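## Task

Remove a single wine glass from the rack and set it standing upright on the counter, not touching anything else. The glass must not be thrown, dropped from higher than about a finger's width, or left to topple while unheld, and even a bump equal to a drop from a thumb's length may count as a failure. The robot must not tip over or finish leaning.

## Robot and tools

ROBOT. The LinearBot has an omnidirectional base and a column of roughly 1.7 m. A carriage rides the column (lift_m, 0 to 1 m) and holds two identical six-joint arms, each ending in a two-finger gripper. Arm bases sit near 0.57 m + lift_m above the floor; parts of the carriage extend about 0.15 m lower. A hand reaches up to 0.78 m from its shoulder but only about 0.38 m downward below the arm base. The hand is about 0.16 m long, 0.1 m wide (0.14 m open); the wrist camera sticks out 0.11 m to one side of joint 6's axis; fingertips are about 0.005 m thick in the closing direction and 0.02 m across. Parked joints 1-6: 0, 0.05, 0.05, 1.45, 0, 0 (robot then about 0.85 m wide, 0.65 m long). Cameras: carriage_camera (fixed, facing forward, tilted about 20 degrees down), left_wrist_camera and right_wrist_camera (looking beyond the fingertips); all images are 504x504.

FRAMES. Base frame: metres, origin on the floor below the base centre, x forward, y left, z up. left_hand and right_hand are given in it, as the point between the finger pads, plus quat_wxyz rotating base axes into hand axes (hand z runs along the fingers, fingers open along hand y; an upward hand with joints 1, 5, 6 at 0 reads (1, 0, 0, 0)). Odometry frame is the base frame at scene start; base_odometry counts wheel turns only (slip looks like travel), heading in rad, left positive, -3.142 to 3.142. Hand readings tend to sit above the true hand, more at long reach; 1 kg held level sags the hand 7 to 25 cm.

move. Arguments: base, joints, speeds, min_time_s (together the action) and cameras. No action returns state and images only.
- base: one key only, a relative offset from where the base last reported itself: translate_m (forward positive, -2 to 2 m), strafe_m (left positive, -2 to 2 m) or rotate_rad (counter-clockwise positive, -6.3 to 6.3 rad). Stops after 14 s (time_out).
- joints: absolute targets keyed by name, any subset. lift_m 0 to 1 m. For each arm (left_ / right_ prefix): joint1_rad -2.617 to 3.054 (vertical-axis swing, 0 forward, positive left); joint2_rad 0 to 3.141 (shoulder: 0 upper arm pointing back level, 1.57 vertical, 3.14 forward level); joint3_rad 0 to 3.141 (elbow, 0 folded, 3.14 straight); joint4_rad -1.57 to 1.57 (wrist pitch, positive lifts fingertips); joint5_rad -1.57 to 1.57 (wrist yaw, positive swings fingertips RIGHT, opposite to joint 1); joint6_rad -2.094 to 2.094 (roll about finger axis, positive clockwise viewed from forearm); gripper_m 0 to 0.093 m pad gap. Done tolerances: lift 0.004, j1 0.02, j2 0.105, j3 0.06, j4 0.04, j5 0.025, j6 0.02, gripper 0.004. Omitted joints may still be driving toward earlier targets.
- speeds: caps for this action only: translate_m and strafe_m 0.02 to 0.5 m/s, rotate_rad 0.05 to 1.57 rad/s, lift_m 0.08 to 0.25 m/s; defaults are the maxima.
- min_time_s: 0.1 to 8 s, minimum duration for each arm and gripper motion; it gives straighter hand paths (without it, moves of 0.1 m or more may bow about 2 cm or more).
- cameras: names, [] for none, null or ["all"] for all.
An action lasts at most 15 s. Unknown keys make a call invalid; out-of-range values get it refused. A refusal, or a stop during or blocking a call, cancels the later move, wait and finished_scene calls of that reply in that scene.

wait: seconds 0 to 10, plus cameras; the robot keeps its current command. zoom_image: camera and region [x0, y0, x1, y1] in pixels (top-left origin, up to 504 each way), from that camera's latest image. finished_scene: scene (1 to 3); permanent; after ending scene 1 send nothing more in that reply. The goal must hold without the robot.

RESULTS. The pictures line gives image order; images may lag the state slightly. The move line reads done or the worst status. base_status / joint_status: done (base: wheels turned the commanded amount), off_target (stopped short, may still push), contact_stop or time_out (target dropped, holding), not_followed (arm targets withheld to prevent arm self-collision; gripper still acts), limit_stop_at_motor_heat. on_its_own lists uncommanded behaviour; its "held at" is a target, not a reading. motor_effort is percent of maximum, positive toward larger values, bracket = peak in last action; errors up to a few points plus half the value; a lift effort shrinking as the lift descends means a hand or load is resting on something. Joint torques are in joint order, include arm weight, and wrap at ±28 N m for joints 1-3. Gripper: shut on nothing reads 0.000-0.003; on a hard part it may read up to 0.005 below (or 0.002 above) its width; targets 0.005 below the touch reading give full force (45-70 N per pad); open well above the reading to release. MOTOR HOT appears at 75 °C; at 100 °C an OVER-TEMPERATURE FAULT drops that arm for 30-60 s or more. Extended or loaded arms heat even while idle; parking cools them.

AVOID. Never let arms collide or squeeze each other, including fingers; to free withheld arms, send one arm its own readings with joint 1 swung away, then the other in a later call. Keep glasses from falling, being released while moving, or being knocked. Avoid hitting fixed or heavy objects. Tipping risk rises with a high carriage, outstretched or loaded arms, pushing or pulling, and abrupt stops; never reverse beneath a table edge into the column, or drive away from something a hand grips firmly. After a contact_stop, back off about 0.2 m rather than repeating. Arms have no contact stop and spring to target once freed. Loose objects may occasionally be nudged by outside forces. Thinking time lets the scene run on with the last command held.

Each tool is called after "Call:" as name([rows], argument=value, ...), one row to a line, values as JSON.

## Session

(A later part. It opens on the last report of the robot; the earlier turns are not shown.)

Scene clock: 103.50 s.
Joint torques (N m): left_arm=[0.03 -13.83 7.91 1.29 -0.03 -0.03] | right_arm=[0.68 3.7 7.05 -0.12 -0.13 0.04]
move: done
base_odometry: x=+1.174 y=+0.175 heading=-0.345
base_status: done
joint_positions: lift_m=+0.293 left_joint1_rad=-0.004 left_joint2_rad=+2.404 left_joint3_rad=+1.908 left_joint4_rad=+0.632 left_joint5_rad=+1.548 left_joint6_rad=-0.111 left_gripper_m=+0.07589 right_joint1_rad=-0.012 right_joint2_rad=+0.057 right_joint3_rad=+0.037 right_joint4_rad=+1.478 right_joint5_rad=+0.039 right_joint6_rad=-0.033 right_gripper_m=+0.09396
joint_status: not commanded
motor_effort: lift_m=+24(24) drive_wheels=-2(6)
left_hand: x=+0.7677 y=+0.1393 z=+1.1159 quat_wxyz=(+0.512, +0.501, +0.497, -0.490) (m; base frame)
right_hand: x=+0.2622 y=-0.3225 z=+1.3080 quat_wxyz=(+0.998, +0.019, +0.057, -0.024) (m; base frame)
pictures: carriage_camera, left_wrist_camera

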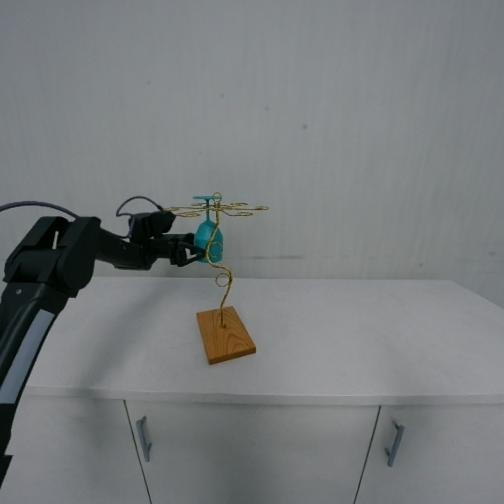

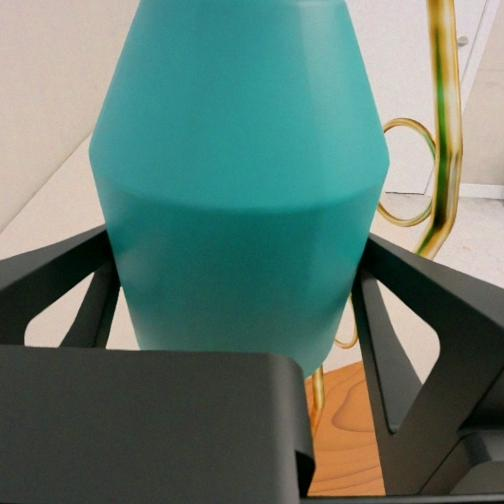

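Call:
move(base={"strafe_m": 0.01}, speeds={"strafe_m": 0.05}, cameras=["carriage_camera","left_wrist_camera"])

Call:
zoom_image(camera="carriage_camera", region=[150, 180, 270, 300])

Scene clock: 113.57 s.
Joint torques (N m): left_arm=[-0.35 -13.94 7.86 1.26 -0.01 -0.05] | right_arm=[0.66 3.73 6.91 -0.14 -0.12 0.04]
move: done
base_odometry: x=+1.177 y=+0.184 heading=-0.345
base_status: done
joint_positions: lift_m=+0.293 left_joint1_rad=+0.002 left_joint2_rad=+2.404 left_joint3_rad=+1.908 left_joint4_rad=+0.632 left_joint5_rad=+1.548 left_joint6_rad=-0.111 left_gripper_m=+0.07589 right_joint1_rad=-0.012 right_joint2_rad=+0.057 right_joint3_rad=+0.037 right_joint4_rad=+1.478 right_joint5_rad=+0.039 right_joint6_rad=-0.033 right_gripper_m=+0.09396
joint_status: not commanded
motor_effort: lift_m=+24(24) drive_wheels=-2(6)
left_hand: x=+0.7687 y=+0.1423 z=+1.1159 quat_wxyz=(+0.513, +0.500, +0.499, -0.488) (m; base frame)
right_hand: x=+0.2622 y=-0.3225 z=+1.3080 quat_wxyz=(+0.998, +0.019, +0.057, -0.024) (m; base frame)
pictures: carriage_camera, left_wrist_camera

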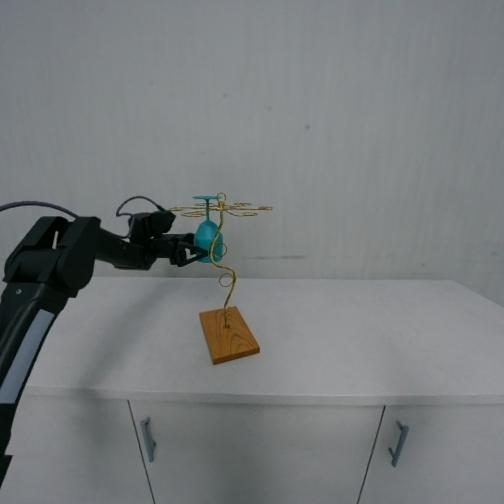

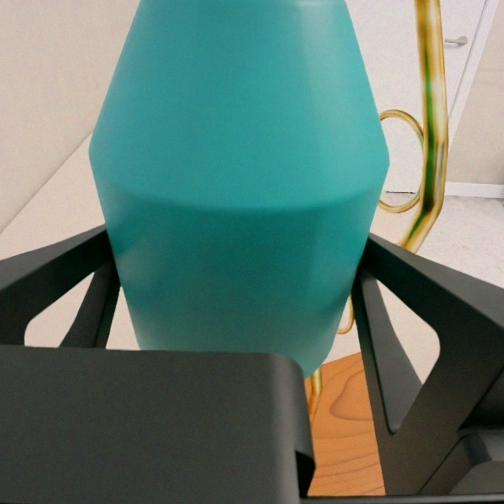

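Scaled by 4.200 from the camera's 504x504 image, which has a finer 720x720 frame.

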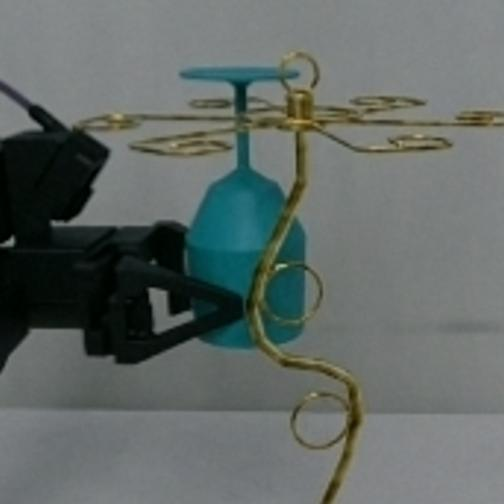

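Call:
move(base={"translate_m": -0.006}, speeds={"translate_m": 0.05}, cameras=[])

Call:
move(base={"strafe_m": 0.012}, speeds={"strafe_m": 0.05}, cameras=["carriage_camera"])

Call:
zoom_image(camera="carriage_camera", region=[150, 180, 270, 300])

Scene clock: 116.23 s.
Joint torques (N m): left_arm=[-0.21 -14.16 7.84 1.28 -0.05 -0.03] | right_arm=[0.64 3.69 7.01 -0.08 -0.13 0.05]
move: done
base_odometry: x=+1.172 y=+0.186 heading=-0.345
base_status: done
joint_positions: lift_m=+0.293 left_joint1_rad=+0.002 left_joint2_rad=+2.404 left_joint3_rad=+1.908 left_joint4_rad=+0.632 left_joint5_rad=+1.549 left_joint6_rad=-0.111 left_gripper_m=+0.07589 right_joint1_rad=-0.012 right_joint2_rad=+0.057 right_joint3_rad=+0.037 right_joint4_rad=+1.478 right_joint5_rad=+0.039 right_joint6_rad=-0.033 right_gripper_m=+0.09396
joint_status: not commanded
motor_effort: lift_m=+24(24) drive_wheels=+0(8)
left_hand: x=+0.7685 y=+0.1423 z=+1.1159 quat_wxyz=(+0.513, +0.500, +0.499, -0.488) (m; base frame)
right_hand: x=+0.2622 y=-0.3225 z=+1.3080 quat_wxyz=(+0.998, +0.019, +0.057, -0.024) (m; base frame)
pictures: none
No camera images: "cameras" was empty.

Scene clock: 116.97 s.
Joint torques (N m): left_arm=[-0.42 -13.87 7.94 1.27 -0.06 -0.03] | right_arm=[0.59 3.73 6.9 -0.15 -0.12 0.03]
move: done
base_odometry: x=+1.176 y=+0.197 heading=-0.345
base_status: done
joint_positions: lift_m=+0.293 left_joint1_rad=+0.003 left_joint2_rad=+2.404 left_joint3_rad=+1.908 left_joint4_rad=+0.632 left_joint5_rad=+1.549 left_joint6_rad=-0.111 left_gripper_m=+0.07589 right_joint1_rad=-0.012 right_joint2_rad=+0.057 right_joint3_rad=+0.037 right_joint4_rad=+1.478 right_joint5_rad=+0.039 right_joint6_rad=-0.033 right_gripper_m=+0.09396
joint_status: not commanded
motor_effort: lift_m=+24(24) drive_wheels=-1(3)
left_hand: x=+0.7687 y=+0.1430 z=+1.1159 quat_wxyz=(+0.513, +0.499, +0.499, -0.488) (m; base frame)
right_hand: x=+0.2622 y=-0.3225 z=+1.3080 quat_wxyz=(+0.998, +0.019, +0.057, -0.024) (m; base frame)
pictures: carriage_camera

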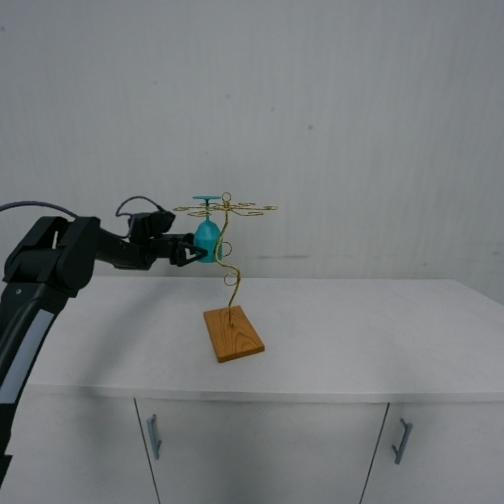

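Scaled by 4.200 from the camera's 504x504 image, which has a finer 720x720 frame.

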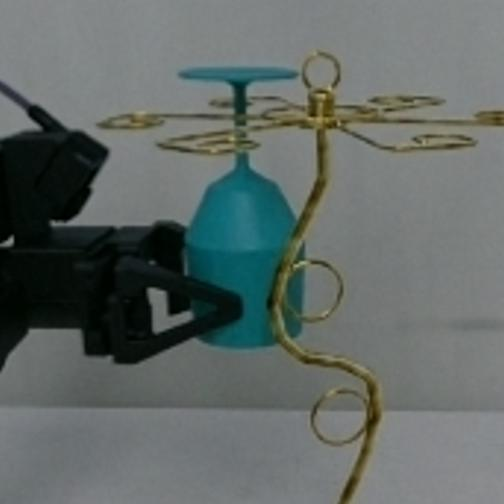

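Call:
move(base={"translate_m": -0.005}, speeds={"translate_m": 0.05}, cameras=[])

Call:
move(base={"strafe_m": 0.012}, speeds={"strafe_m": 0.05}, cameras=[])

Call:
move(base={"translate_m": -0.005}, speeds={"translate_m": 0.05}, cameras=[])

Call:
move(base={"strafe_m": 0.011}, speeds={"strafe_m": 0.05}, cameras=["carriage_camera"])

Call:
zoom_image(camera="carriage_camera", region=[150, 180, 270, 300])

Scene clock: 121.20 s.
Joint torques (N m): left_arm=[-0.55 -13.94 7.75 1.3 -0.03 -0.01] | right_arm=[0.7 3.74 7.02 -0.18 -0.12 0.04]
move: done
base_odometry: x=+1.171 y=+0.199 heading=-0.345
base_status: done
joint_positions: lift_m=+0.293 left_joint1_rad=+0.003 left_joint2_rad=+2.404 left_joint3_rad=+1.908 left_joint4_rad=+0.632 left_joint5_rad=+1.549 left_joint6_rad=-0.111 left_gripper_m=+0.07589 right_joint1_rad=-0.012 right_joint2_rad=+0.057 right_joint3_rad=+0.037 right_joint4_rad=+1.478 right_joint5_rad=+0.039 right_joint6_rad=-0.033 right_gripper_m=+0.09396
joint_status: not commanded
motor_effort: lift_m=+24(24) drive_wheels=-1(7)
left_hand: x=+0.7687 y=+0.1430 z=+1.1159 quat_wxyz=(+0.513, +0.499, +0.499, -0.488) (m; base frame)
right_hand: x=+0.2622 y=-0.3225 z=+1.3080 quat_wxyz=(+0.998, +0.019, +0.057, -0.024) (m; base frame)
pictures: none
No camera images: "cameras" was empty.

Scene clock: 121.93 s.
Joint torques (N m): left_arm=[-0.65 -13.96 7.83 1.29 -0.01 -0.09] | right_arm=[0.65 3.74 7.04 -0.16 -0.12 0.05]
move: done
base_odometry: x=+1.175 y=+0.210 heading=-0.345
base_status: done
joint_positions: lift_m=+0.293 left_joint1_rad=+0.004 left_joint2_rad=+2.404 left_joint3_rad=+1.908 left_joint4_rad=+0.632 left_joint5_rad=+1.549 left_joint6_rad=-0.111 left_gripper_m=+0.07589 right_joint1_rad=-0.012 right_joint2_rad=+0.057 right_joint3_rad=+0.037 right_joint4_rad=+1.478 right_joint5_rad=+0.039 right_joint6_rad=-0.033 right_gripper_m=+0.09396
joint_status: not commanded
motor_effort: lift_m=+24(24) drive_wheels=-2(5)
left_hand: x=+0.7689 y=+0.1438 z=+1.1159 quat_wxyz=(+0.513, +0.499, +0.499, -0.488) (m; base frame)
right_hand: x=+0.2622 y=-0.3225 z=+1.3080 quat_wxyz=(+0.998, +0.019, +0.057, -0.024) (m; base frame)
pictures: none
No camera images: "cameras" was empty.

Scene clock: 122.70 s.
Joint torques (N m): left_arm=[-0.73 -13.98 7.87 1.31 0.02 -0.02] | right_arm=[0.65 3.67 6.93 -0.15 -0.11 0.03]
move: done
base_odometry: x=+1.170 y=+0.212 heading=-0.345
base_status: done
joint_positions: lift_m=+0.293 left_joint1_rad=+0.004 left_joint2_rad=+2.404 left_joint3_rad=+1.908 left_joint4_rad=+0.632 left_joint5_rad=+1.549 left_joint6_rad=-0.111 left_gripper_m=+0.07589 right_joint1_rad=-0.012 right_joint2_rad=+0.057 right_joint3_rad=+0.037 right_joint4_rad=+1.477 right_joint5_rad=+0.039 right_joint6_rad=-0.033 right_gripper_m=+0.09396
joint_status: not commanded
motor_effort: lift_m=+24(24) drive_wheels=-2(6)
left_hand: x=+0.7689 y=+0.1438 z=+1.1159 quat_wxyz=(+0.513, +0.499, +0.500, -0.488) (m; base frame)
right_hand: x=+0.2623 y=-0.3225 z=+1.3080 quat_wxyz=(+0.998, +0.019, +0.057, -0.024) (m; base frame)
pictures: none
No camera images: "cameras" was empty.

Scene clock: 123.43 s.
Joint torques (N m): left_arm=[-0.53 -14.01 7.68 1.27 -0.03 -0.03] | right_arm=[0.66 3.67 6.99 -0.12 -0.12 0.04]
move: done
base_odometry: x=+1.174 y=+0.222 heading=-0.345
base_status: done
joint_positions: lift_m=+0.293 left_joint1_rad=+0.004 left_joint2_rad=+2.404 left_joint3_rad=+1.908 left_joint4_rad=+0.632 left_joint5_rad=+1.549 left_joint6_rad=-0.111 left_gripper_m=+0.07589 right_joint1_rad=-0.012 right_joint2_rad=+0.057 right_joint3_rad=+0.037 right_joint4_rad=+1.477 right_joint5_rad=+0.039 right_joint6_rad=-0.033 right_gripper_m=+0.09396
joint_status: not commanded
motor_effort: lift_m=+24(24) drive_wheels=-2(5)
left_hand: x=+0.7689 y=+0.1436 z=+1.1159 quat_wxyz=(+0.513, +0.499, +0.499, -0.488) (m; base frame)
right_hand: x=+0.2623 y=-0.3225 z=+1.3080 quat_wxyz=(+0.998, +0.019, +0.057, -0.024) (m; base frame)
pictures: carriage_camera

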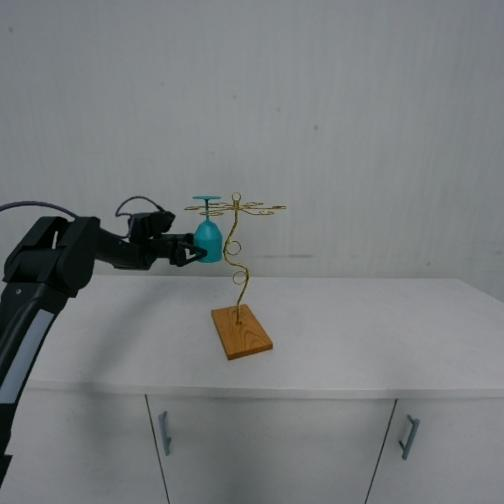

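Scaled by 4.200 from the camera's 504x504 image, which has a finer 720x720 frame.

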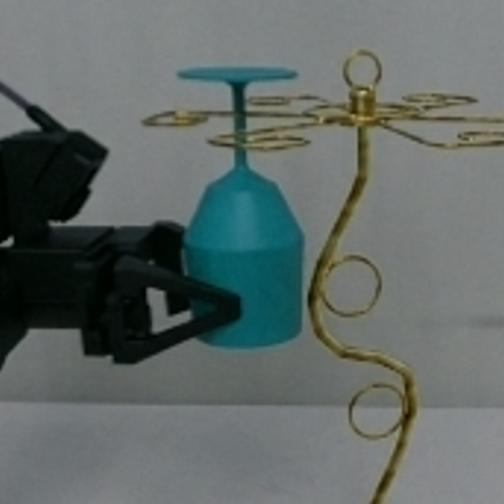

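Call:
move(base={"translate_m": 0.012}, speeds={"translate_m": 0.05}, cameras=[])

Call:
move(base={"strafe_m": 0.016}, speeds={"strafe_m": 0.05}, cameras=[])

Call:
move(base={"translate_m": 0.012}, speeds={"translate_m": 0.05}, cameras=["carriage_camera"])

Call:
zoom_image(camera="carriage_camera", region=[150, 180, 270, 300])

Scene clock: 125.90 s.
Joint torques (N m): left_arm=[-0.68 -13.82 7.87 1.2 -0.02 -0.01] | right_arm=[0.65 3.69 6.97 -0.13 -0.12 0.05]
move: done
base_odometry: x=+1.185 y=+0.218 heading=-0.345
base_status: done
joint_positions: lift_m=+0.293 left_joint1_rad=+0.004 left_joint2_rad=+2.404 left_joint3_rad=+1.908 left_joint4_rad=+0.632 left_joint5_rad=+1.549 left_joint6_rad=-0.111 left_gripper_m=+0.07589 right_joint1_rad=-0.012 right_joint2_rad=+0.057 right_joint3_rad=+0.037 right_joint4_rad=+1.477 right_joint5_rad=+0.039 right_joint6_rad=-0.033 right_gripper_m=+0.09396
joint_status: not commanded
motor_effort: lift_m=+24(24) drive_wheels=+0(7)
left_hand: x=+0.7689 y=+0.1436 z=+1.1159 quat_wxyz=(+0.513, +0.499, +0.499, -0.488) (m; base frame)
right_hand: x=+0.2623 y=-0.3225 z=+1.3080 quat_wxyz=(+0.998, +0.019, +0.057, -0.024) (m; base frame)
pictures: none
No camera images: "cameras" was empty.

Scene clock: 126.80 s.
Joint torques (N m): left_arm=[-0.65 -13.97 7.91 1.27 -0.03 -0.03] | right_arm=[0.72 3.67 6.95 -0.14 -0.13 0.04]
move: done
base_odometry: x=+1.190 y=+0.233 heading=-0.345
base_status: done
joint_positions: lift_m=+0.293 left_joint1_rad=+0.002 left_joint2_rad=+2.404 left_joint3_rad=+1.908 left_joint4_rad=+0.632 left_joint5_rad=+1.549 left_joint6_rad=-0.111 left_gripper_m=+0.07589 right_joint1_rad=-0.012 right_joint2_rad=+0.057 right_joint3_rad=+0.037 right_joint4_rad=+1.477 right_joint5_rad=+0.039 right_joint6_rad=-0.033 right_gripper_m=+0.09396
joint_status: not commanded
motor_effort: lift_m=+24(24) drive_wheels=+0(6)
left_hand: x=+0.7685 y=+0.1425 z=+1.1159 quat_wxyz=(+0.513, +0.500, +0.499, -0.488) (m; base frame)
right_hand: x=+0.2623 y=-0.3225 z=+1.3080 quat_wxyz=(+0.998, +0.019, +0.057, -0.024) (m; base frame)
pictures: none
No camera images: "cameras" was empty.

Scene clock: 127.53 s.
Joint torques (N m): left_arm=[-0.59 -14.01 7.86 1.29 -0.09 -0.02] | right_arm=[0.73 3.74 6.91 -0.14 -0.12 0.03]
move: done
base_odometry: x=+1.202 y=+0.229 heading=-0.344
base_status: done
joint_positions: lift_m=+0.293 left_joint1_rad=+0.002 left_joint2_rad=+2.404 left_joint3_rad=+1.908 left_joint4_rad=+0.632 left_joint5_rad=+1.549 left_joint6_rad=-0.111 left_gripper_m=+0.07589 right_joint1_rad=-0.012 right_joint2_rad=+0.057 right_joint3_rad=+0.037 right_joint4_rad=+1.478 right_joint5_rad=+0.039 right_joint6_rad=-0.033 right_gripper_m=+0.09396
joint_status: not commanded
motor_effort: lift_m=+24(24) drive_wheels=+1(4)
left_hand: x=+0.7685 y=+0.1425 z=+1.1159 quat_wxyz=(+0.513, +0.500, +0.499, -0.488) (m; base frame)
right_hand: x=+0.2622 y=-0.3225 z=+1.3080 quat_wxyz=(+0.998, +0.019, +0.057, -0.024) (m; base frame)
pictures: carriage_camera

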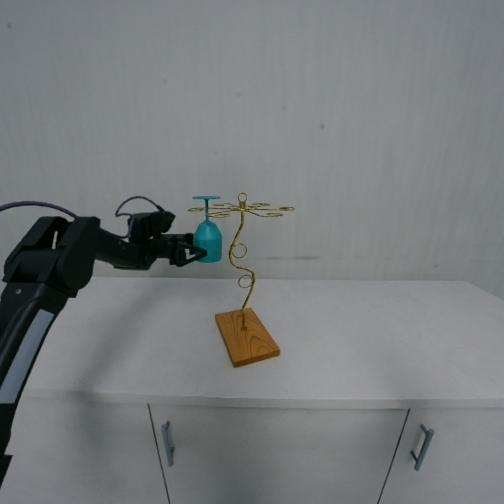

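Scaled by 4.200 from the camera's 504x504 image, which has a finer 720x720 frame.

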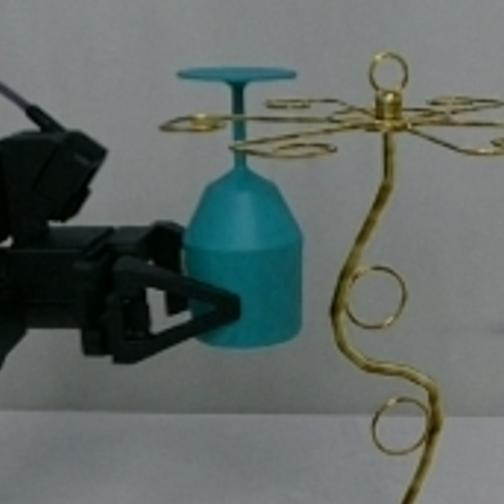

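Call:
move(base={"strafe_m": 0.03}, speeds={"strafe_m": 0.06}, cameras=[])

Call:
move(base={"translate_m": 0.025}, speeds={"translate_m": 0.06}, cameras=["carriage_camera"])

Call:
zoom_image(camera="carriage_camera", region=[150, 180, 270, 300])

Scene clock: 130.93 s.
Joint torques (N m): left_arm=[-0.44 -14.15 7.98 1.26 -0.02 -0.06] | right_arm=[0.66 3.71 7.05 -0.11 -0.12 0.04]
move: done
base_odometry: x=+1.212 y=+0.257 heading=-0.344
base_status: done
joint_positions: lift_m=+0.293 left_joint1_rad=+0.000 left_joint2_rad=+2.404 left_joint3_rad=+1.908 left_joint4_rad=+0.632 left_joint5_rad=+1.549 left_joint6_rad=-0.111 left_gripper_m=+0.07589 right_joint1_rad=-0.012 right_joint2_rad=+0.057 right_joint3_rad=+0.037 right_joint4_rad=+1.477 right_joint5_rad=+0.039 right_joint6_rad=-0.033 right_gripper_m=+0.09396
joint_status: not commanded
motor_effort: lift_m=+24(24) drive_wheels=-3(7)
left_hand: x=+0.7683 y=+0.1417 z=+1.1159 quat_wxyz=(+0.512, +0.500, +0.498, -0.489) (m; base frame)
right_hand: x=+0.2623 y=-0.3225 z=+1.3080 quat_wxyz=(+0.998, +0.019, +0.057, -0.024) (m; base frame)
pictures: none
No camera images: "cameras" was empty.

Scene clock: 131.90 s.
Joint torques (N m): left_arm=[-0.31 -13.94 7.88 1.23 -0.03 -0.01] | right_arm=[0.64 3.77 7.01 -0.12 -0.11 0.04]
move: done
base_odometry: x=+1.235 y=+0.249 heading=-0.344
base_status: done
joint_positions: lift_m=+0.293 left_joint1_rad=+0.000 left_joint2_rad=+2.404 left_joint3_rad=+1.908 left_joint4_rad=+0.632 left_joint5_rad=+1.549 left_joint6_rad=-0.111 left_gripper_m=+0.07589 right_joint1_rad=-0.012 right_joint2_rad=+0.057 right_joint3_rad=+0.037 right_joint4_rad=+1.478 right_joint5_rad=+0.039 right_joint6_rad=-0.033 right_gripper_m=+0.09396
joint_status: not commanded
motor_effort: lift_m=+24(24) drive_wheels=-4(7)
left_hand: x=+0.7683 y=+0.1417 z=+1.1159 quat_wxyz=(+0.512, +0.500, +0.498, -0.489) (m; base frame)
right_hand: x=+0.2622 y=-0.3225 z=+1.3080 quat_wxyz=(+0.998, +0.019, +0.057, -0.024) (m; base frame)
pictures: carriage_camera

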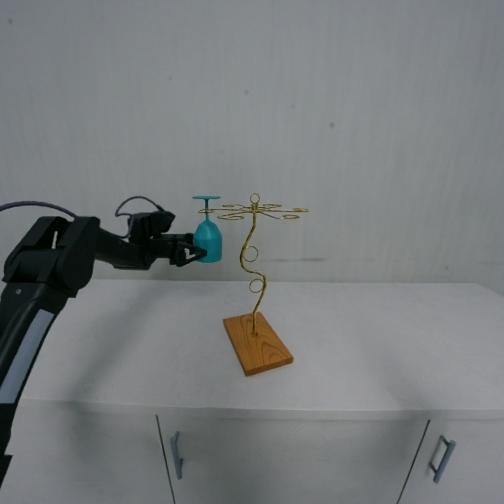

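Scaled by 4.200 from the camera's 504x504 image, which has a finer 720x720 frame.

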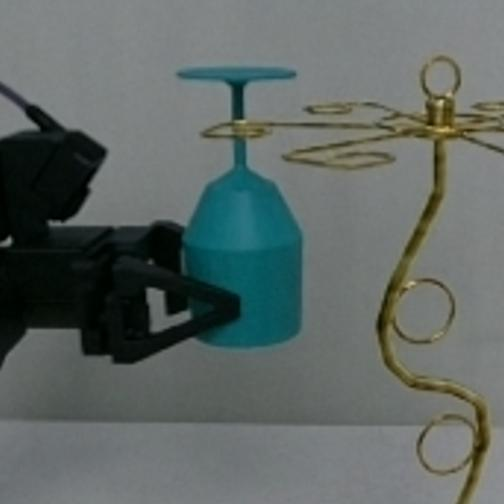

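Call:
move(base={"strafe_m": 0.25}, speeds={"strafe_m": 0.12}, cameras=["carriage_camera"])

Call:
move(joints={"lift_m": 0.45}, speeds={"lift_m": 0.12}, cameras=["carriage_camera"])

Call:
move(joints={"left_joint1_rad": 0.0, "left_joint2_rad": 2.409, "left_joint3_rad": 1.909, "left_joint4_rad": -1.07, "left_joint5_rad": 1.57, "left_joint6_rad": -0.111}, min_time_s=4, cameras=["carriage_camera"])

Scene clock: 136.90 s.
Joint torques (N m): left_arm=[-0.53 -13.94 7.83 1.27 -0.06 -0.02] | right_arm=[0.66 3.74 6.95 -0.09 -0.12 0.04]
move: done
base_odometry: x=+1.320 y=+0.484 heading=-0.344
base_status: done
joint_positions: lift_m=+0.293 left_joint1_rad=+0.001 left_joint2_rad=+2.404 left_joint3_rad=+1.908 left_joint4_rad=+0.632 left_joint5_rad=+1.549 left_joint6_rad=-0.111 left_gripper_m=+0.07589 right_joint1_rad=-0.012 right_joint2_rad=+0.057 right_joint3_rad=+0.037 right_joint4_rad=+1.477 right_joint5_rad=+0.039 right_joint6_rad=-0.033 right_gripper_m=+0.09396
joint_status: not commanded
motor_effort: lift_m=+24(24) drive_wheels=-3(6)
left_hand: x=+0.7684 y=+0.1421 z=+1.1159 quat_wxyz=(+0.513, +0.500, +0.499, -0.489) (m; base frame)
right_hand: x=+0.2623 y=-0.3225 z=+1.3080 quat_wxyz=(+0.998, +0.019, +0.057, -0.024) (m; base frame)
pictures: carriage_camera

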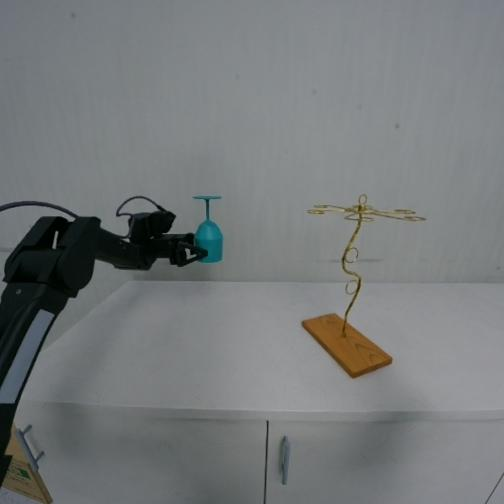

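Scene clock: 138.60 s.
Joint torques (N m): left_arm=[-0.44 -13.96 8.03 1.25 -0.03 -0.05] | right_arm=[0.65 3.69 6.95 -0.12 -0.12 0.05]
move: done
base_odometry: x=+1.320 y=+0.484 heading=-0.344
base_status: not commanded
joint_positions: lift_m=+0.450 left_joint1_rad=+0.001 left_joint2_rad=+2.404 left_joint3_rad=+1.908 left_joint4_rad=+0.634 left_joint5_rad=+1.549 left_joint6_rad=-0.111 left_gripper_m=+0.07589 right_joint1_rad=-0.012 right_joint2_rad=+0.057 right_joint3_rad=+0.037 right_joint4_rad=+1.477 right_joint5_rad=+0.039 right_joint6_rad=-0.033 right_gripper_m=+0.09396
joint_status: all done
motor_effort: lift_m=+23(29) drive_wheels=-2(3)
left_hand: x=+0.7684 y=+0.1421 z=+1.2727 quat_wxyz=(+0.513, +0.500, +0.499, -0.488) (m; base frame)
right_hand: x=+0.2624 y=-0.3225 z=+1.4651 quat_wxyz=(+0.998, +0.019, +0.057, -0.024) (m; base frame)
pictures: carriage_camera

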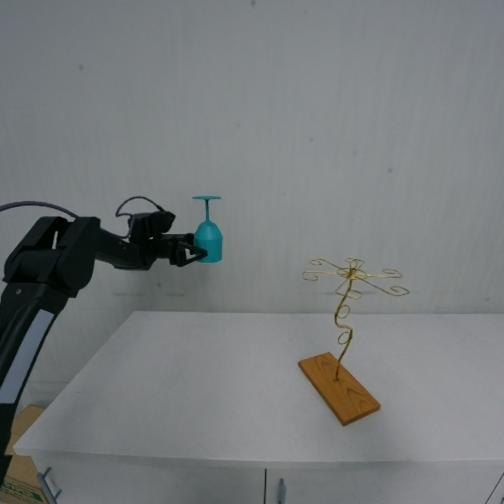

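Scene clock: 142.90 s.
Joint torques (N m): left_arm=[-0.44 -13.26 7.06 0.29 0.58 0.12] | right_arm=[0.65 3.74 6.93 -0.13 -0.12 0.04]
move: done
base_odometry: x=+1.320 y=+0.484 heading=-0.344
base_status: not commanded
joint_positions: lift_m=+0.450 left_joint1_rad=+0.001 left_joint2_rad=+2.404 left_joint3_rad=+1.908 left_joint4_rad=-1.063 left_joint5_rad=+1.549 left_joint6_rad=-0.111 left_gripper_m=+0.07589 right_joint1_rad=-0.012 right_joint2_rad=+0.057 right_joint3_rad=+0.037 right_joint4_rad=+1.477 right_joint5_rad=+0.039 right_joint6_rad=-0.033 right_gripper_m=+0.09396
joint_status: all done
joint sent to its limit — left_joint5_rad, upper limit.
motor_effort: lift_m=+23(23) drive_wheels=-2(2)
left_hand: x=+0.6922 y=+0.1420 z=+1.1843 quat_wxyz=(-0.034, -0.036, +0.714, -0.699) (m; base frame)
right_hand: x=+0.2624 y=-0.3225 z=+1.4651 quat_wxyz=(+0.998, +0.019, +0.057, -0.024) (m; base frame)
pictures: carriage_camera

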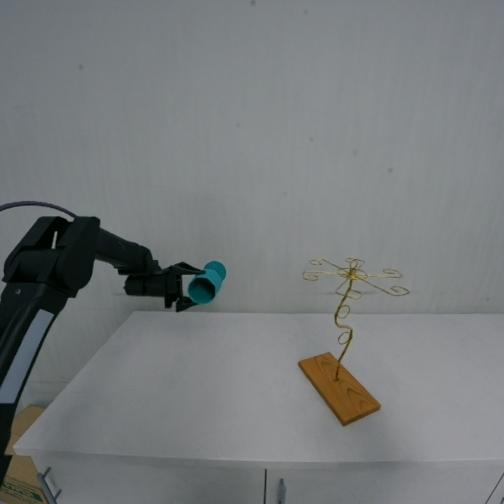

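Call:
move(joints={"left_joint1_rad": 0.0, "left_joint2_rad": 2.409, "left_joint3_rad": 1.909, "left_joint4_rad": -1.07, "left_joint5_rad": 1.57, "left_joint6_rad": -1.558}, min_time_s=4, cameras=["carriage_camera"])

Call:
zoom_image(camera="carriage_camera", region=[130, 220, 270, 360])

Scene clock: 149.33 s.
Joint torques (N m): left_arm=[-0.27 -12.97 6.95 0.23 0.6 -0.05] | right_arm=[0.62 3.69 6.95 -0.15 -0.11 0.05]
move: done
base_odometry: x=+1.320 y=+0.484 heading=-0.344
base_status: not commanded
joint_positions: lift_m=+0.450 left_joint1_rad=+0.001 left_joint2_rad=+2.404 left_joint3_rad=+1.908 left_joint4_rad=-1.064 left_joint5_rad=+1.549 left_joint6_rad=-1.547 left_gripper_m=+0.07589 right_joint1_rad=-0.012 right_joint2_rad=+0.057 right_joint3_rad=+0.037 right_joint4_rad=+1.477 right_joint5_rad=+0.039 right_joint6_rad=-0.033 right_gripper_m=+0.09396
joint_status: all done
joint sent to its limit — left_joint5_rad, upper limit.
motor_effort: lift_m=+23(23) drive_wheels=-2(2)
left_hand: x=+0.6921 y=+0.1420 z=+1.1843 quat_wxyz=(-0.486, -0.497, +0.513, -0.503) (m; base frame)
right_hand: x=+0.2624 y=-0.3225 z=+1.4651 quat_wxyz=(+0.998, +0.019, +0.057, -0.024) (m; base frame)
pictures: carriage_camera

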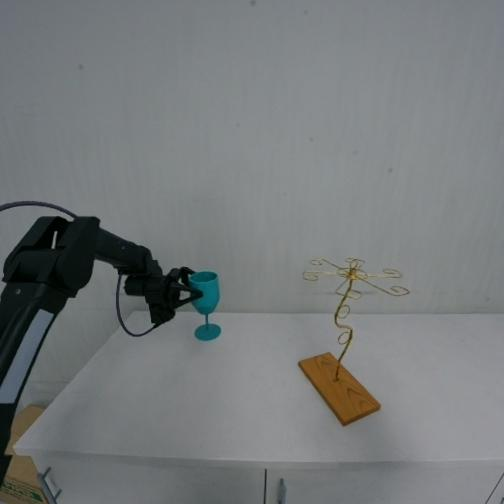

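Scaled by 3.600 from the camera's 504x504 image, which has a finer 720x720 frame.

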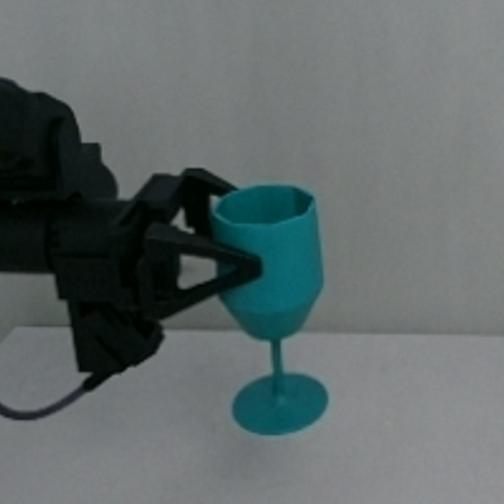

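Call:
move(joints={"lift_m": 0.32}, speeds={"lift_m": 0.1}, cameras=["carriage_camera", "left_wrist_camera"])

Call:
zoom_image(camera="carriage_camera", region=[130, 240, 270, 380])

Scene clock: 153.53 s.
Joint torques (N m): left_arm=[-0.35 -13.18 6.97 0.23 0.63 -0.01] | right_arm=[0.68 3.78 6.87 -0.17 -0.12 0.04]
move: done
base_odometry: x=+1.320 y=+0.484 heading=-0.344
base_status: not commanded
joint_positions: lift_m=+0.320 left_joint1_rad=+0.001 left_joint2_rad=+2.405 left_joint3_rad=+1.908 left_joint4_rad=-1.065 left_joint5_rad=+1.545 left_joint6_rad=-1.549 left_gripper_m=+0.07589 right_joint1_rad=-0.012 right_joint2_rad=+0.057 right_joint3_rad=+0.037 right_joint4_rad=+1.477 right_joint5_rad=+0.039 right_joint6_rad=-0.033 right_gripper_m=+0.09396
joint_status: all done
motor_effort: lift_m=+21(21) drive_wheels=-2(2)
left_hand: x=+0.6920 y=+0.1421 z=+1.0535 quat_wxyz=(-0.486, -0.499, +0.513, -0.501) (m; base frame)
right_hand: x=+0.2624 y=-0.3225 z=+1.3353 quat_wxyz=(+0.998, +0.019, +0.057, -0.024) (m; base frame)
pictures: carriage_camera, left_wrist_camera

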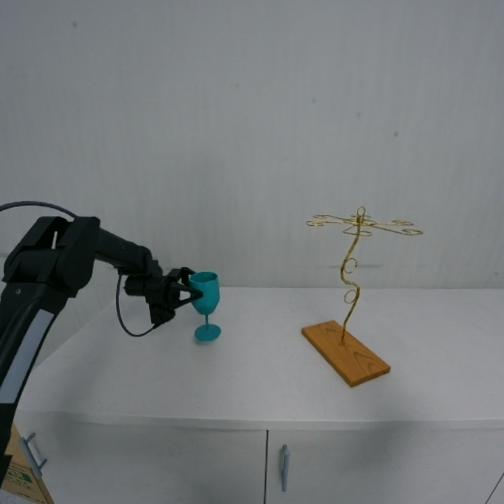

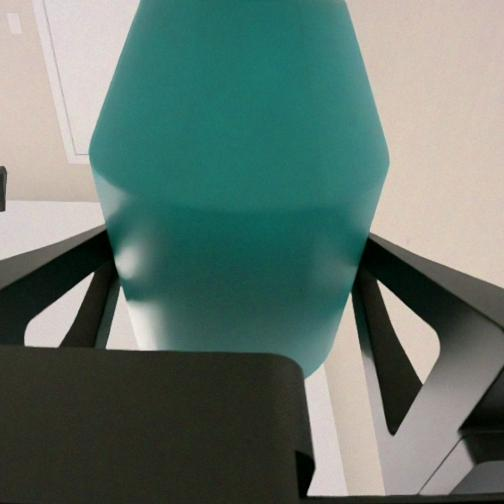

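Scaled by 3.600 from the camera's 504x504 image, which has a finer 720x720 frame.

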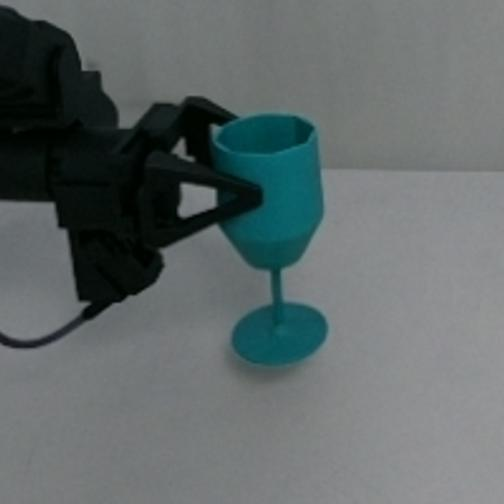

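Call:
move(joints={"lift_m": 0.311}, speeds={"lift_m": 0.08}, cameras=["carriage_camera"])

Call:
zoom_image(camera="carriage_camera", region=[160, 300, 260, 400])

Call:
move(joints={"lift_m": 0.303}, speeds={"lift_m": 0.08}, cameras=["carriage_camera"])

Call:
zoom_image(camera="carriage_camera", region=[160, 300, 260, 400])

Scene clock: 155.30 s.
Joint torques (N m): left_arm=[-0.23 -13.33 6.97 0.19 0.64 -0.04] | right_arm=[0.69 3.74 7.09 -0.18 -0.11 0.05]
move: done
base_odometry: x=+1.320 y=+0.484 heading=-0.344
base_status: not commanded
joint_positions: lift_m=+0.311 left_joint1_rad=+0.001 left_joint2_rad=+2.406 left_joint3_rad=+1.907 left_joint4_rad=-1.066 left_joint5_rad=+1.543 left_joint6_rad=-1.549 left_gripper_m=+0.07589 right_joint1_rad=-0.012 right_joint2_rad=+0.057 right_joint3_rad=+0.037 right_joint4_rad=+1.477 right_joint5_rad=+0.039 right_joint6_rad=-0.033 right_gripper_m=+0.09396
joint_status: all done
motor_effort: lift_m=+21(22) drive_wheels=-2(2)
left_hand: x=+0.6919 y=+0.1421 z=+1.0435 quat_wxyz=(-0.486, -0.500, +0.513, -0.500) (m; base frame)
right_hand: x=+0.2624 y=-0.3225 z=+1.3264 quat_wxyz=(+0.998, +0.019, +0.057, -0.024) (m; base frame)
pictures: carriage_camera

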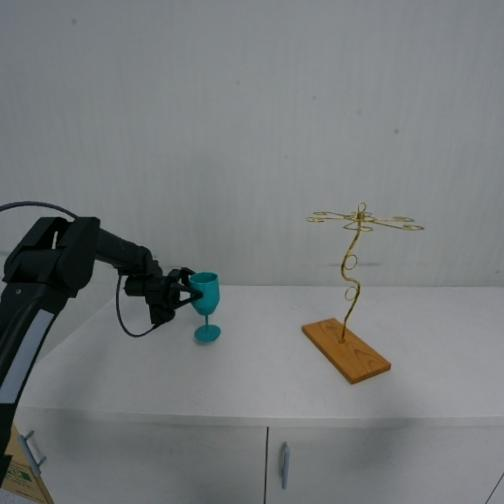

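Scaled by 5.040 from the camera's 504x504 image, which has a finer 720x720 frame.

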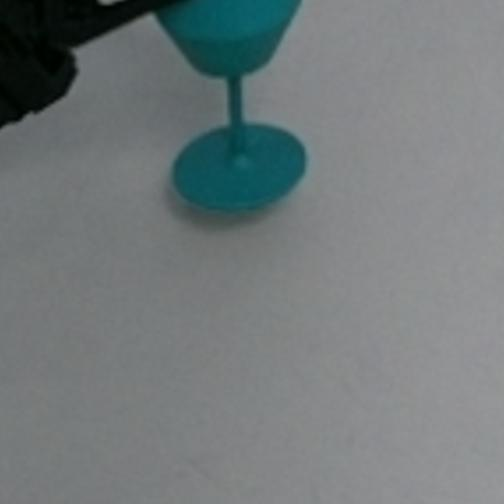

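Scene clock: 155.90 s.
Joint torques (N m): left_arm=[-0.31 -13.27 6.86 0.14 0.66 -0.03] | right_arm=[0.7 3.85 6.86 -0.15 -0.11 0.03]
move: done
base_odometry: x=+1.320 y=+0.484 heading=-0.344
base_status: not commanded
joint_positions: lift_m=+0.303 left_joint1_rad=+0.001 left_joint2_rad=+2.410 left_joint3_rad=+1.906 left_joint4_rad=-1.067 left_joint5_rad=+1.542 left_joint6_rad=-1.549 left_gripper_m=+0.07589 right_joint1_rad=-0.012 right_joint2_rad=+0.057 right_joint3_rad=+0.037 right_joint4_rad=+1.477 right_joint5_rad=+0.039 right_joint6_rad=-0.033 right_gripper_m=+0.09396
joint_status: all done
motor_effort: lift_m=+21(22) drive_wheels=-1(2)
left_hand: x=+0.6918 y=+0.1421 z=+1.0336 quat_wxyz=(-0.487, -0.502, +0.512, -0.498) (m; base frame)
right_hand: x=+0.2625 y=-0.3225 z=+1.3184 quat_wxyz=(+0.998, +0.019, +0.057, -0.024) (m; base frame)
pictures: carriage_camera

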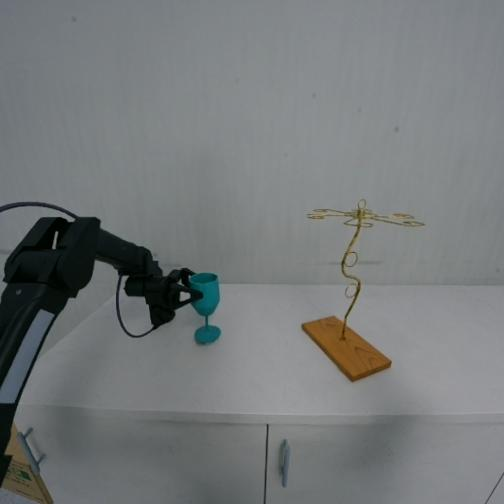

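Scaled by 5.040 from the camera's 504x504 image, which has a finer 720x720 frame.

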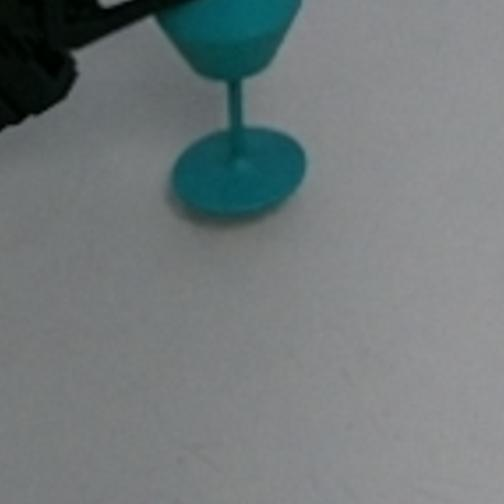

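Call:
move(joints={"lift_m": 0.296}, speeds={"lift_m": 0.08}, cameras=["carriage_camera"])

Call:
zoom_image(camera="carriage_camera", region=[160, 300, 260, 400])

Scene clock: 159.13 s.
Joint torques (N m): left_arm=[-0.25 -13.6 7.09 0.21 0.67 -0.04] | right_arm=[0.7 3.71 6.71 -0.11 -0.11 0.04]
move: done
base_odometry: x=+1.320 y=+0.484 heading=-0.344
base_status: not commanded
joint_positions: lift_m=+0.296 left_joint1_rad=+0.001 left_joint2_rad=+2.411 left_joint3_rad=+1.904 left_joint4_rad=-1.067 left_joint5_rad=+1.541 left_joint6_rad=-1.549 left_gripper_m=+0.07589 right_joint1_rad=-0.012 right_joint2_rad=+0.057 right_joint3_rad=+0.037 right_joint4_rad=+1.476 right_joint5_rad=+0.039 right_joint6_rad=-0.033 right_gripper_m=+0.09396
joint_status: all done
motor_effort: lift_m=+20(21) drive_wheels=-2(2)
left_hand: x=+0.6916 y=+0.1421 z=+1.0256 quat_wxyz=(-0.488, -0.503, +0.512, -0.497) (m; base frame)
right_hand: x=+0.2626 y=-0.3225 z=+1.3114 quat_wxyz=(+0.998, +0.019, +0.058, -0.024) (m; base frame)
pictures: carriage_camera

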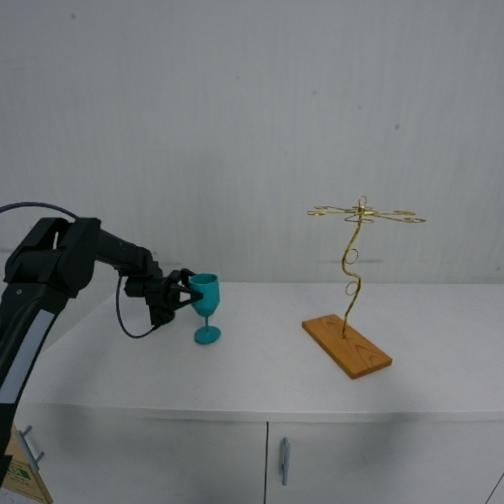

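Scaled by 5.040 from the camera's 504x504 image, which has a finer 720x720 frame.

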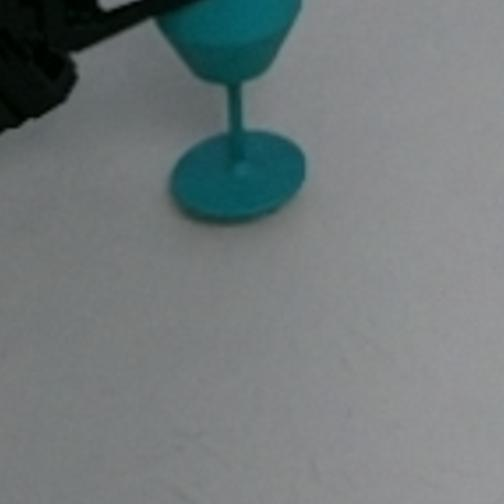

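Call:
move(joints={"lift_m": 0.291}, speeds={"lift_m": 0.08}, cameras=["carriage_camera"])

Call:
zoom_image(camera="carriage_camera", region=[160, 300, 260, 400])

Scene clock: 169.17 s.
Joint torques (N m): left_arm=[-0.4 -13.78 7.24 0.19 0.69 -0.03] | right_arm=[0.66 3.7 6.97 -0.14 -0.11 0.04]
move: done
base_odometry: x=+1.320 y=+0.484 heading=-0.344
base_status: not commanded
joint_positions: lift_m=+0.291 left_joint1_rad=+0.001 left_joint2_rad=+2.412 left_joint3_rad=+1.904 left_joint4_rad=-1.068 left_joint5_rad=+1.540 left_joint6_rad=-1.550 left_gripper_m=+0.07589 right_joint1_rad=-0.012 right_joint2_rad=+0.057 right_joint3_rad=+0.037 right_joint4_rad=+1.476 right_joint5_rad=+0.039 right_joint6_rad=-0.033 right_gripper_m=+0.09396
joint_status: all done
motor_effort: lift_m=+20(21) drive_wheels=-2(2)
left_hand: x=+0.6915 y=+0.1421 z=+1.0196 quat_wxyz=(-0.488, -0.504, +0.511, -0.496) (m; base frame)
right_hand: x=+0.2626 y=-0.3225 z=+1.3064 quat_wxyz=(+0.998, +0.019, +0.058, -0.024) (m; base frame)
pictures: carriage_camera

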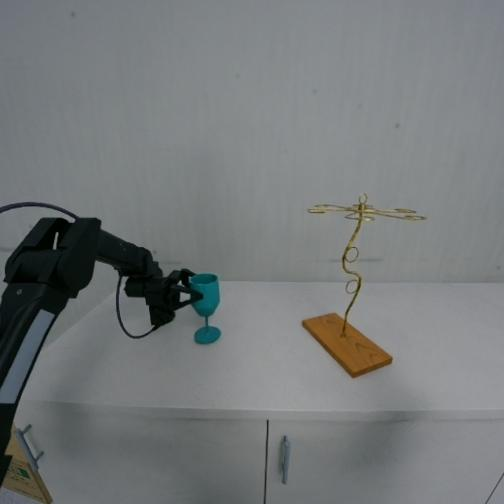

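Scaled by 5.040 from the camera's 504x504 image, which has a finer 720x720 frame.

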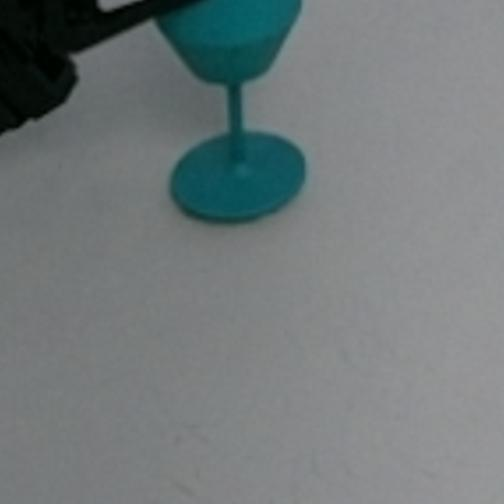

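Call:
move(joints={"lift_m": 0.286}, speeds={"lift_m": 0.08}, cameras=["carriage_camera"])

Call:
zoom_image(camera="carriage_camera", region=[160, 300, 260, 400])

Scene clock: 170.93 s.
Joint torques (N m): left_arm=[-0.31 -13.67 7.34 0.26 0.65 -0.06] | right_arm=[0.66 3.71 7.05 -0.17 -0.11 0.05]
move: done
base_odometry: x=+1.320 y=+0.484 heading=-0.344
base_status: not commanded
joint_positions: lift_m=+0.286 left_joint1_rad=+0.001 left_joint2_rad=+2.413 left_joint3_rad=+1.903 left_joint4_rad=-1.069 left_joint5_rad=+1.540 left_joint6_rad=-1.550 left_gripper_m=+0.07589 right_joint1_rad=-0.012 right_joint2_rad=+0.057 right_joint3_rad=+0.037 right_joint4_rad=+1.476 right_joint5_rad=+0.039 right_joint6_rad=-0.033 right_gripper_m=+0.09396
joint_status: all done
motor_effort: lift_m=+20(21) drive_wheels=-2(2)
left_hand: x=+0.6914 y=+0.1421 z=+1.0140 quat_wxyz=(-0.489, -0.505, +0.511, -0.496) (m; base frame)
right_hand: x=+0.2626 y=-0.3225 z=+1.3014 quat_wxyz=(+0.998, +0.019, +0.058, -0.024) (m; base frame)
pictures: carriage_camera

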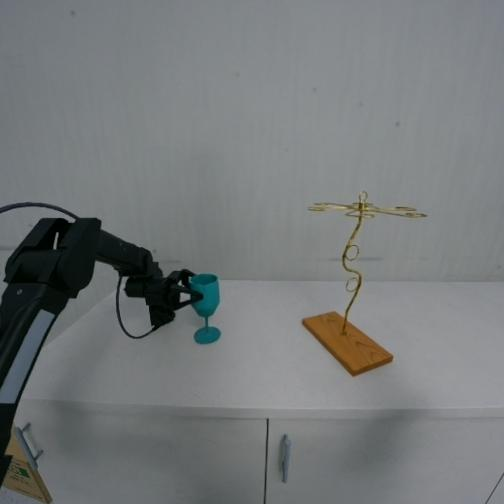

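Scaled by 5.040 from the camera's 504x504 image, which has a finer 720x720 frame.

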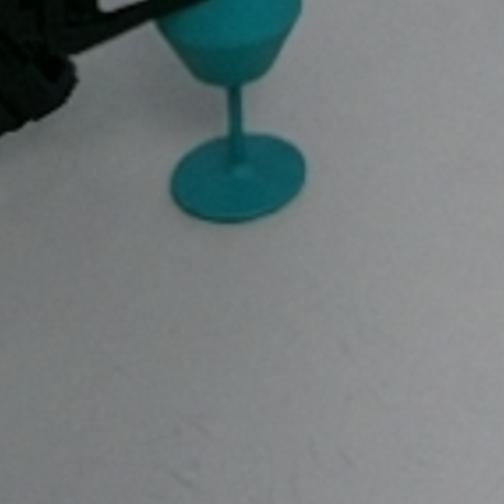

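Call:
move(joints={"lift_m": 0.281}, speeds={"lift_m": 0.08}, cameras=["carriage_camera", "left_wrist_camera"])

Call:
zoom_image(camera="carriage_camera", region=[160, 300, 260, 400])

Scene clock: 172.73 s.
Joint torques (N m): left_arm=[-0.28 -13.71 7.56 0.19 0.63 -0.04] | right_arm=[0.66 3.7 7.01 -0.11 -0.11 0.03]
move: done
base_odometry: x=+1.320 y=+0.484 heading=-0.344
base_status: not commanded
joint_positions: lift_m=+0.281 left_joint1_rad=+0.001 left_joint2_rad=+2.413 left_joint3_rad=+1.903 left_joint4_rad=-1.068 left_joint5_rad=+1.550 left_joint6_rad=-1.550 left_gripper_m=+0.07589 right_joint1_rad=-0.012 right_joint2_rad=+0.057 right_joint3_rad=+0.037 right_joint4_rad=+1.476 right_joint5_rad=+0.039 right_joint6_rad=-0.033 right_gripper_m=+0.09396
joint_status: all done
motor_effort: lift_m=+20(21) drive_wheels=-1(2)
left_hand: x=+0.6914 y=+0.1420 z=+1.0108 quat_wxyz=(-0.491, -0.502, +0.508, -0.498) (m; base frame)
right_hand: x=+0.2626 y=-0.3225 z=+1.2964 quat_wxyz=(+0.998, +0.019, +0.058, -0.024) (m; base frame)
pictures: carriage_camera, left_wrist_camera

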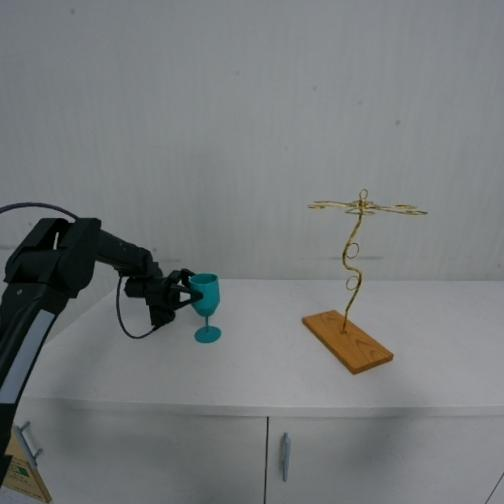

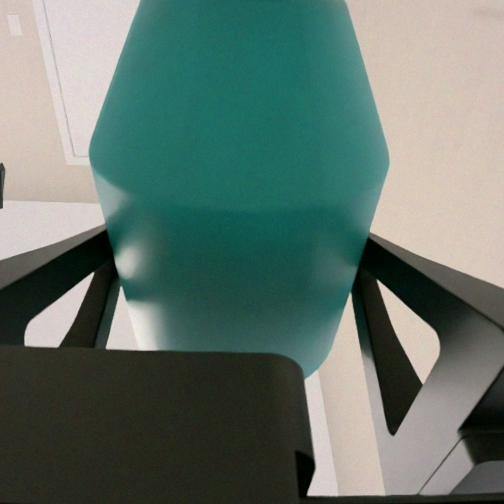

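Scaled by 5.040 from the camera's 504x504 image, which has a finer 720x720 frame.

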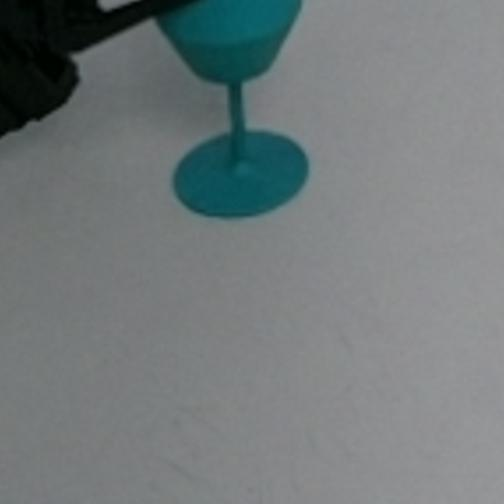

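Call:
move(joints={"left_gripper_m": 0.078}, min_time_s=2, cameras=["carriage_camera"])

Call:
zoom_image(camera="carriage_camera", region=[160, 250, 280, 370])

Scene clock: 176.13 s.
Joint torques (N m): left_arm=[-0.42 -13.87 7.27 0.18 0.6 -0.03] | right_arm=[0.68 3.73 6.93 -0.13 -0.13 0.05]
move: done
base_odometry: x=+1.320 y=+0.484 heading=-0.344
base_status: not commanded
joint_positions: lift_m=+0.281 left_joint1_rad=+0.001 left_joint2_rad=+2.413 left_joint3_rad=+1.903 left_joint4_rad=-1.068 left_joint5_rad=+1.550 left_joint6_rad=-1.550 left_gripper_m=+0.07795 right_joint1_rad=-0.012 right_joint2_rad=+0.057 right_joint3_rad=+0.037 right_joint4_rad=+1.476 right_joint5_rad=+0.039 right_joint6_rad=-0.033 right_gripper_m=+0.09396
joint_status: all done
motor_effort: lift_m=+20(20) drive_wheels=-2(2)
left_hand: x=+0.6914 y=+0.1420 z=+1.0108 quat_wxyz=(-0.491, -0.502, +0.508, -0.498) (m; base frame)
right_hand: x=+0.2626 y=-0.3225 z=+1.2964 quat_wxyz=(+0.998, +0.019, +0.058, -0.024) (m; base frame)
pictures: carriage_camera

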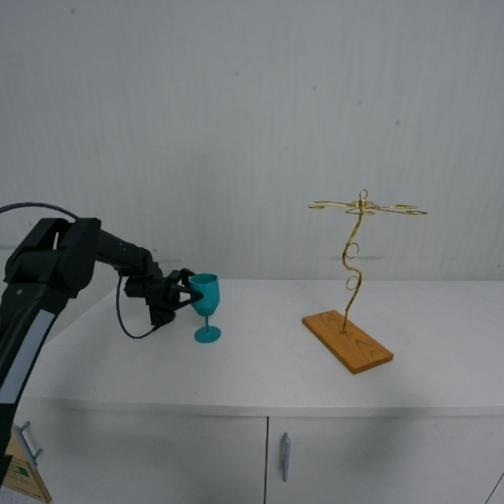

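Scaled by 4.200 from the camera's 504x504 image, which has a finer 720x720 frame.

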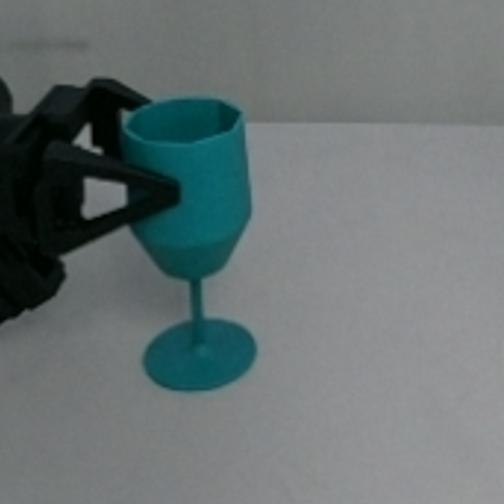

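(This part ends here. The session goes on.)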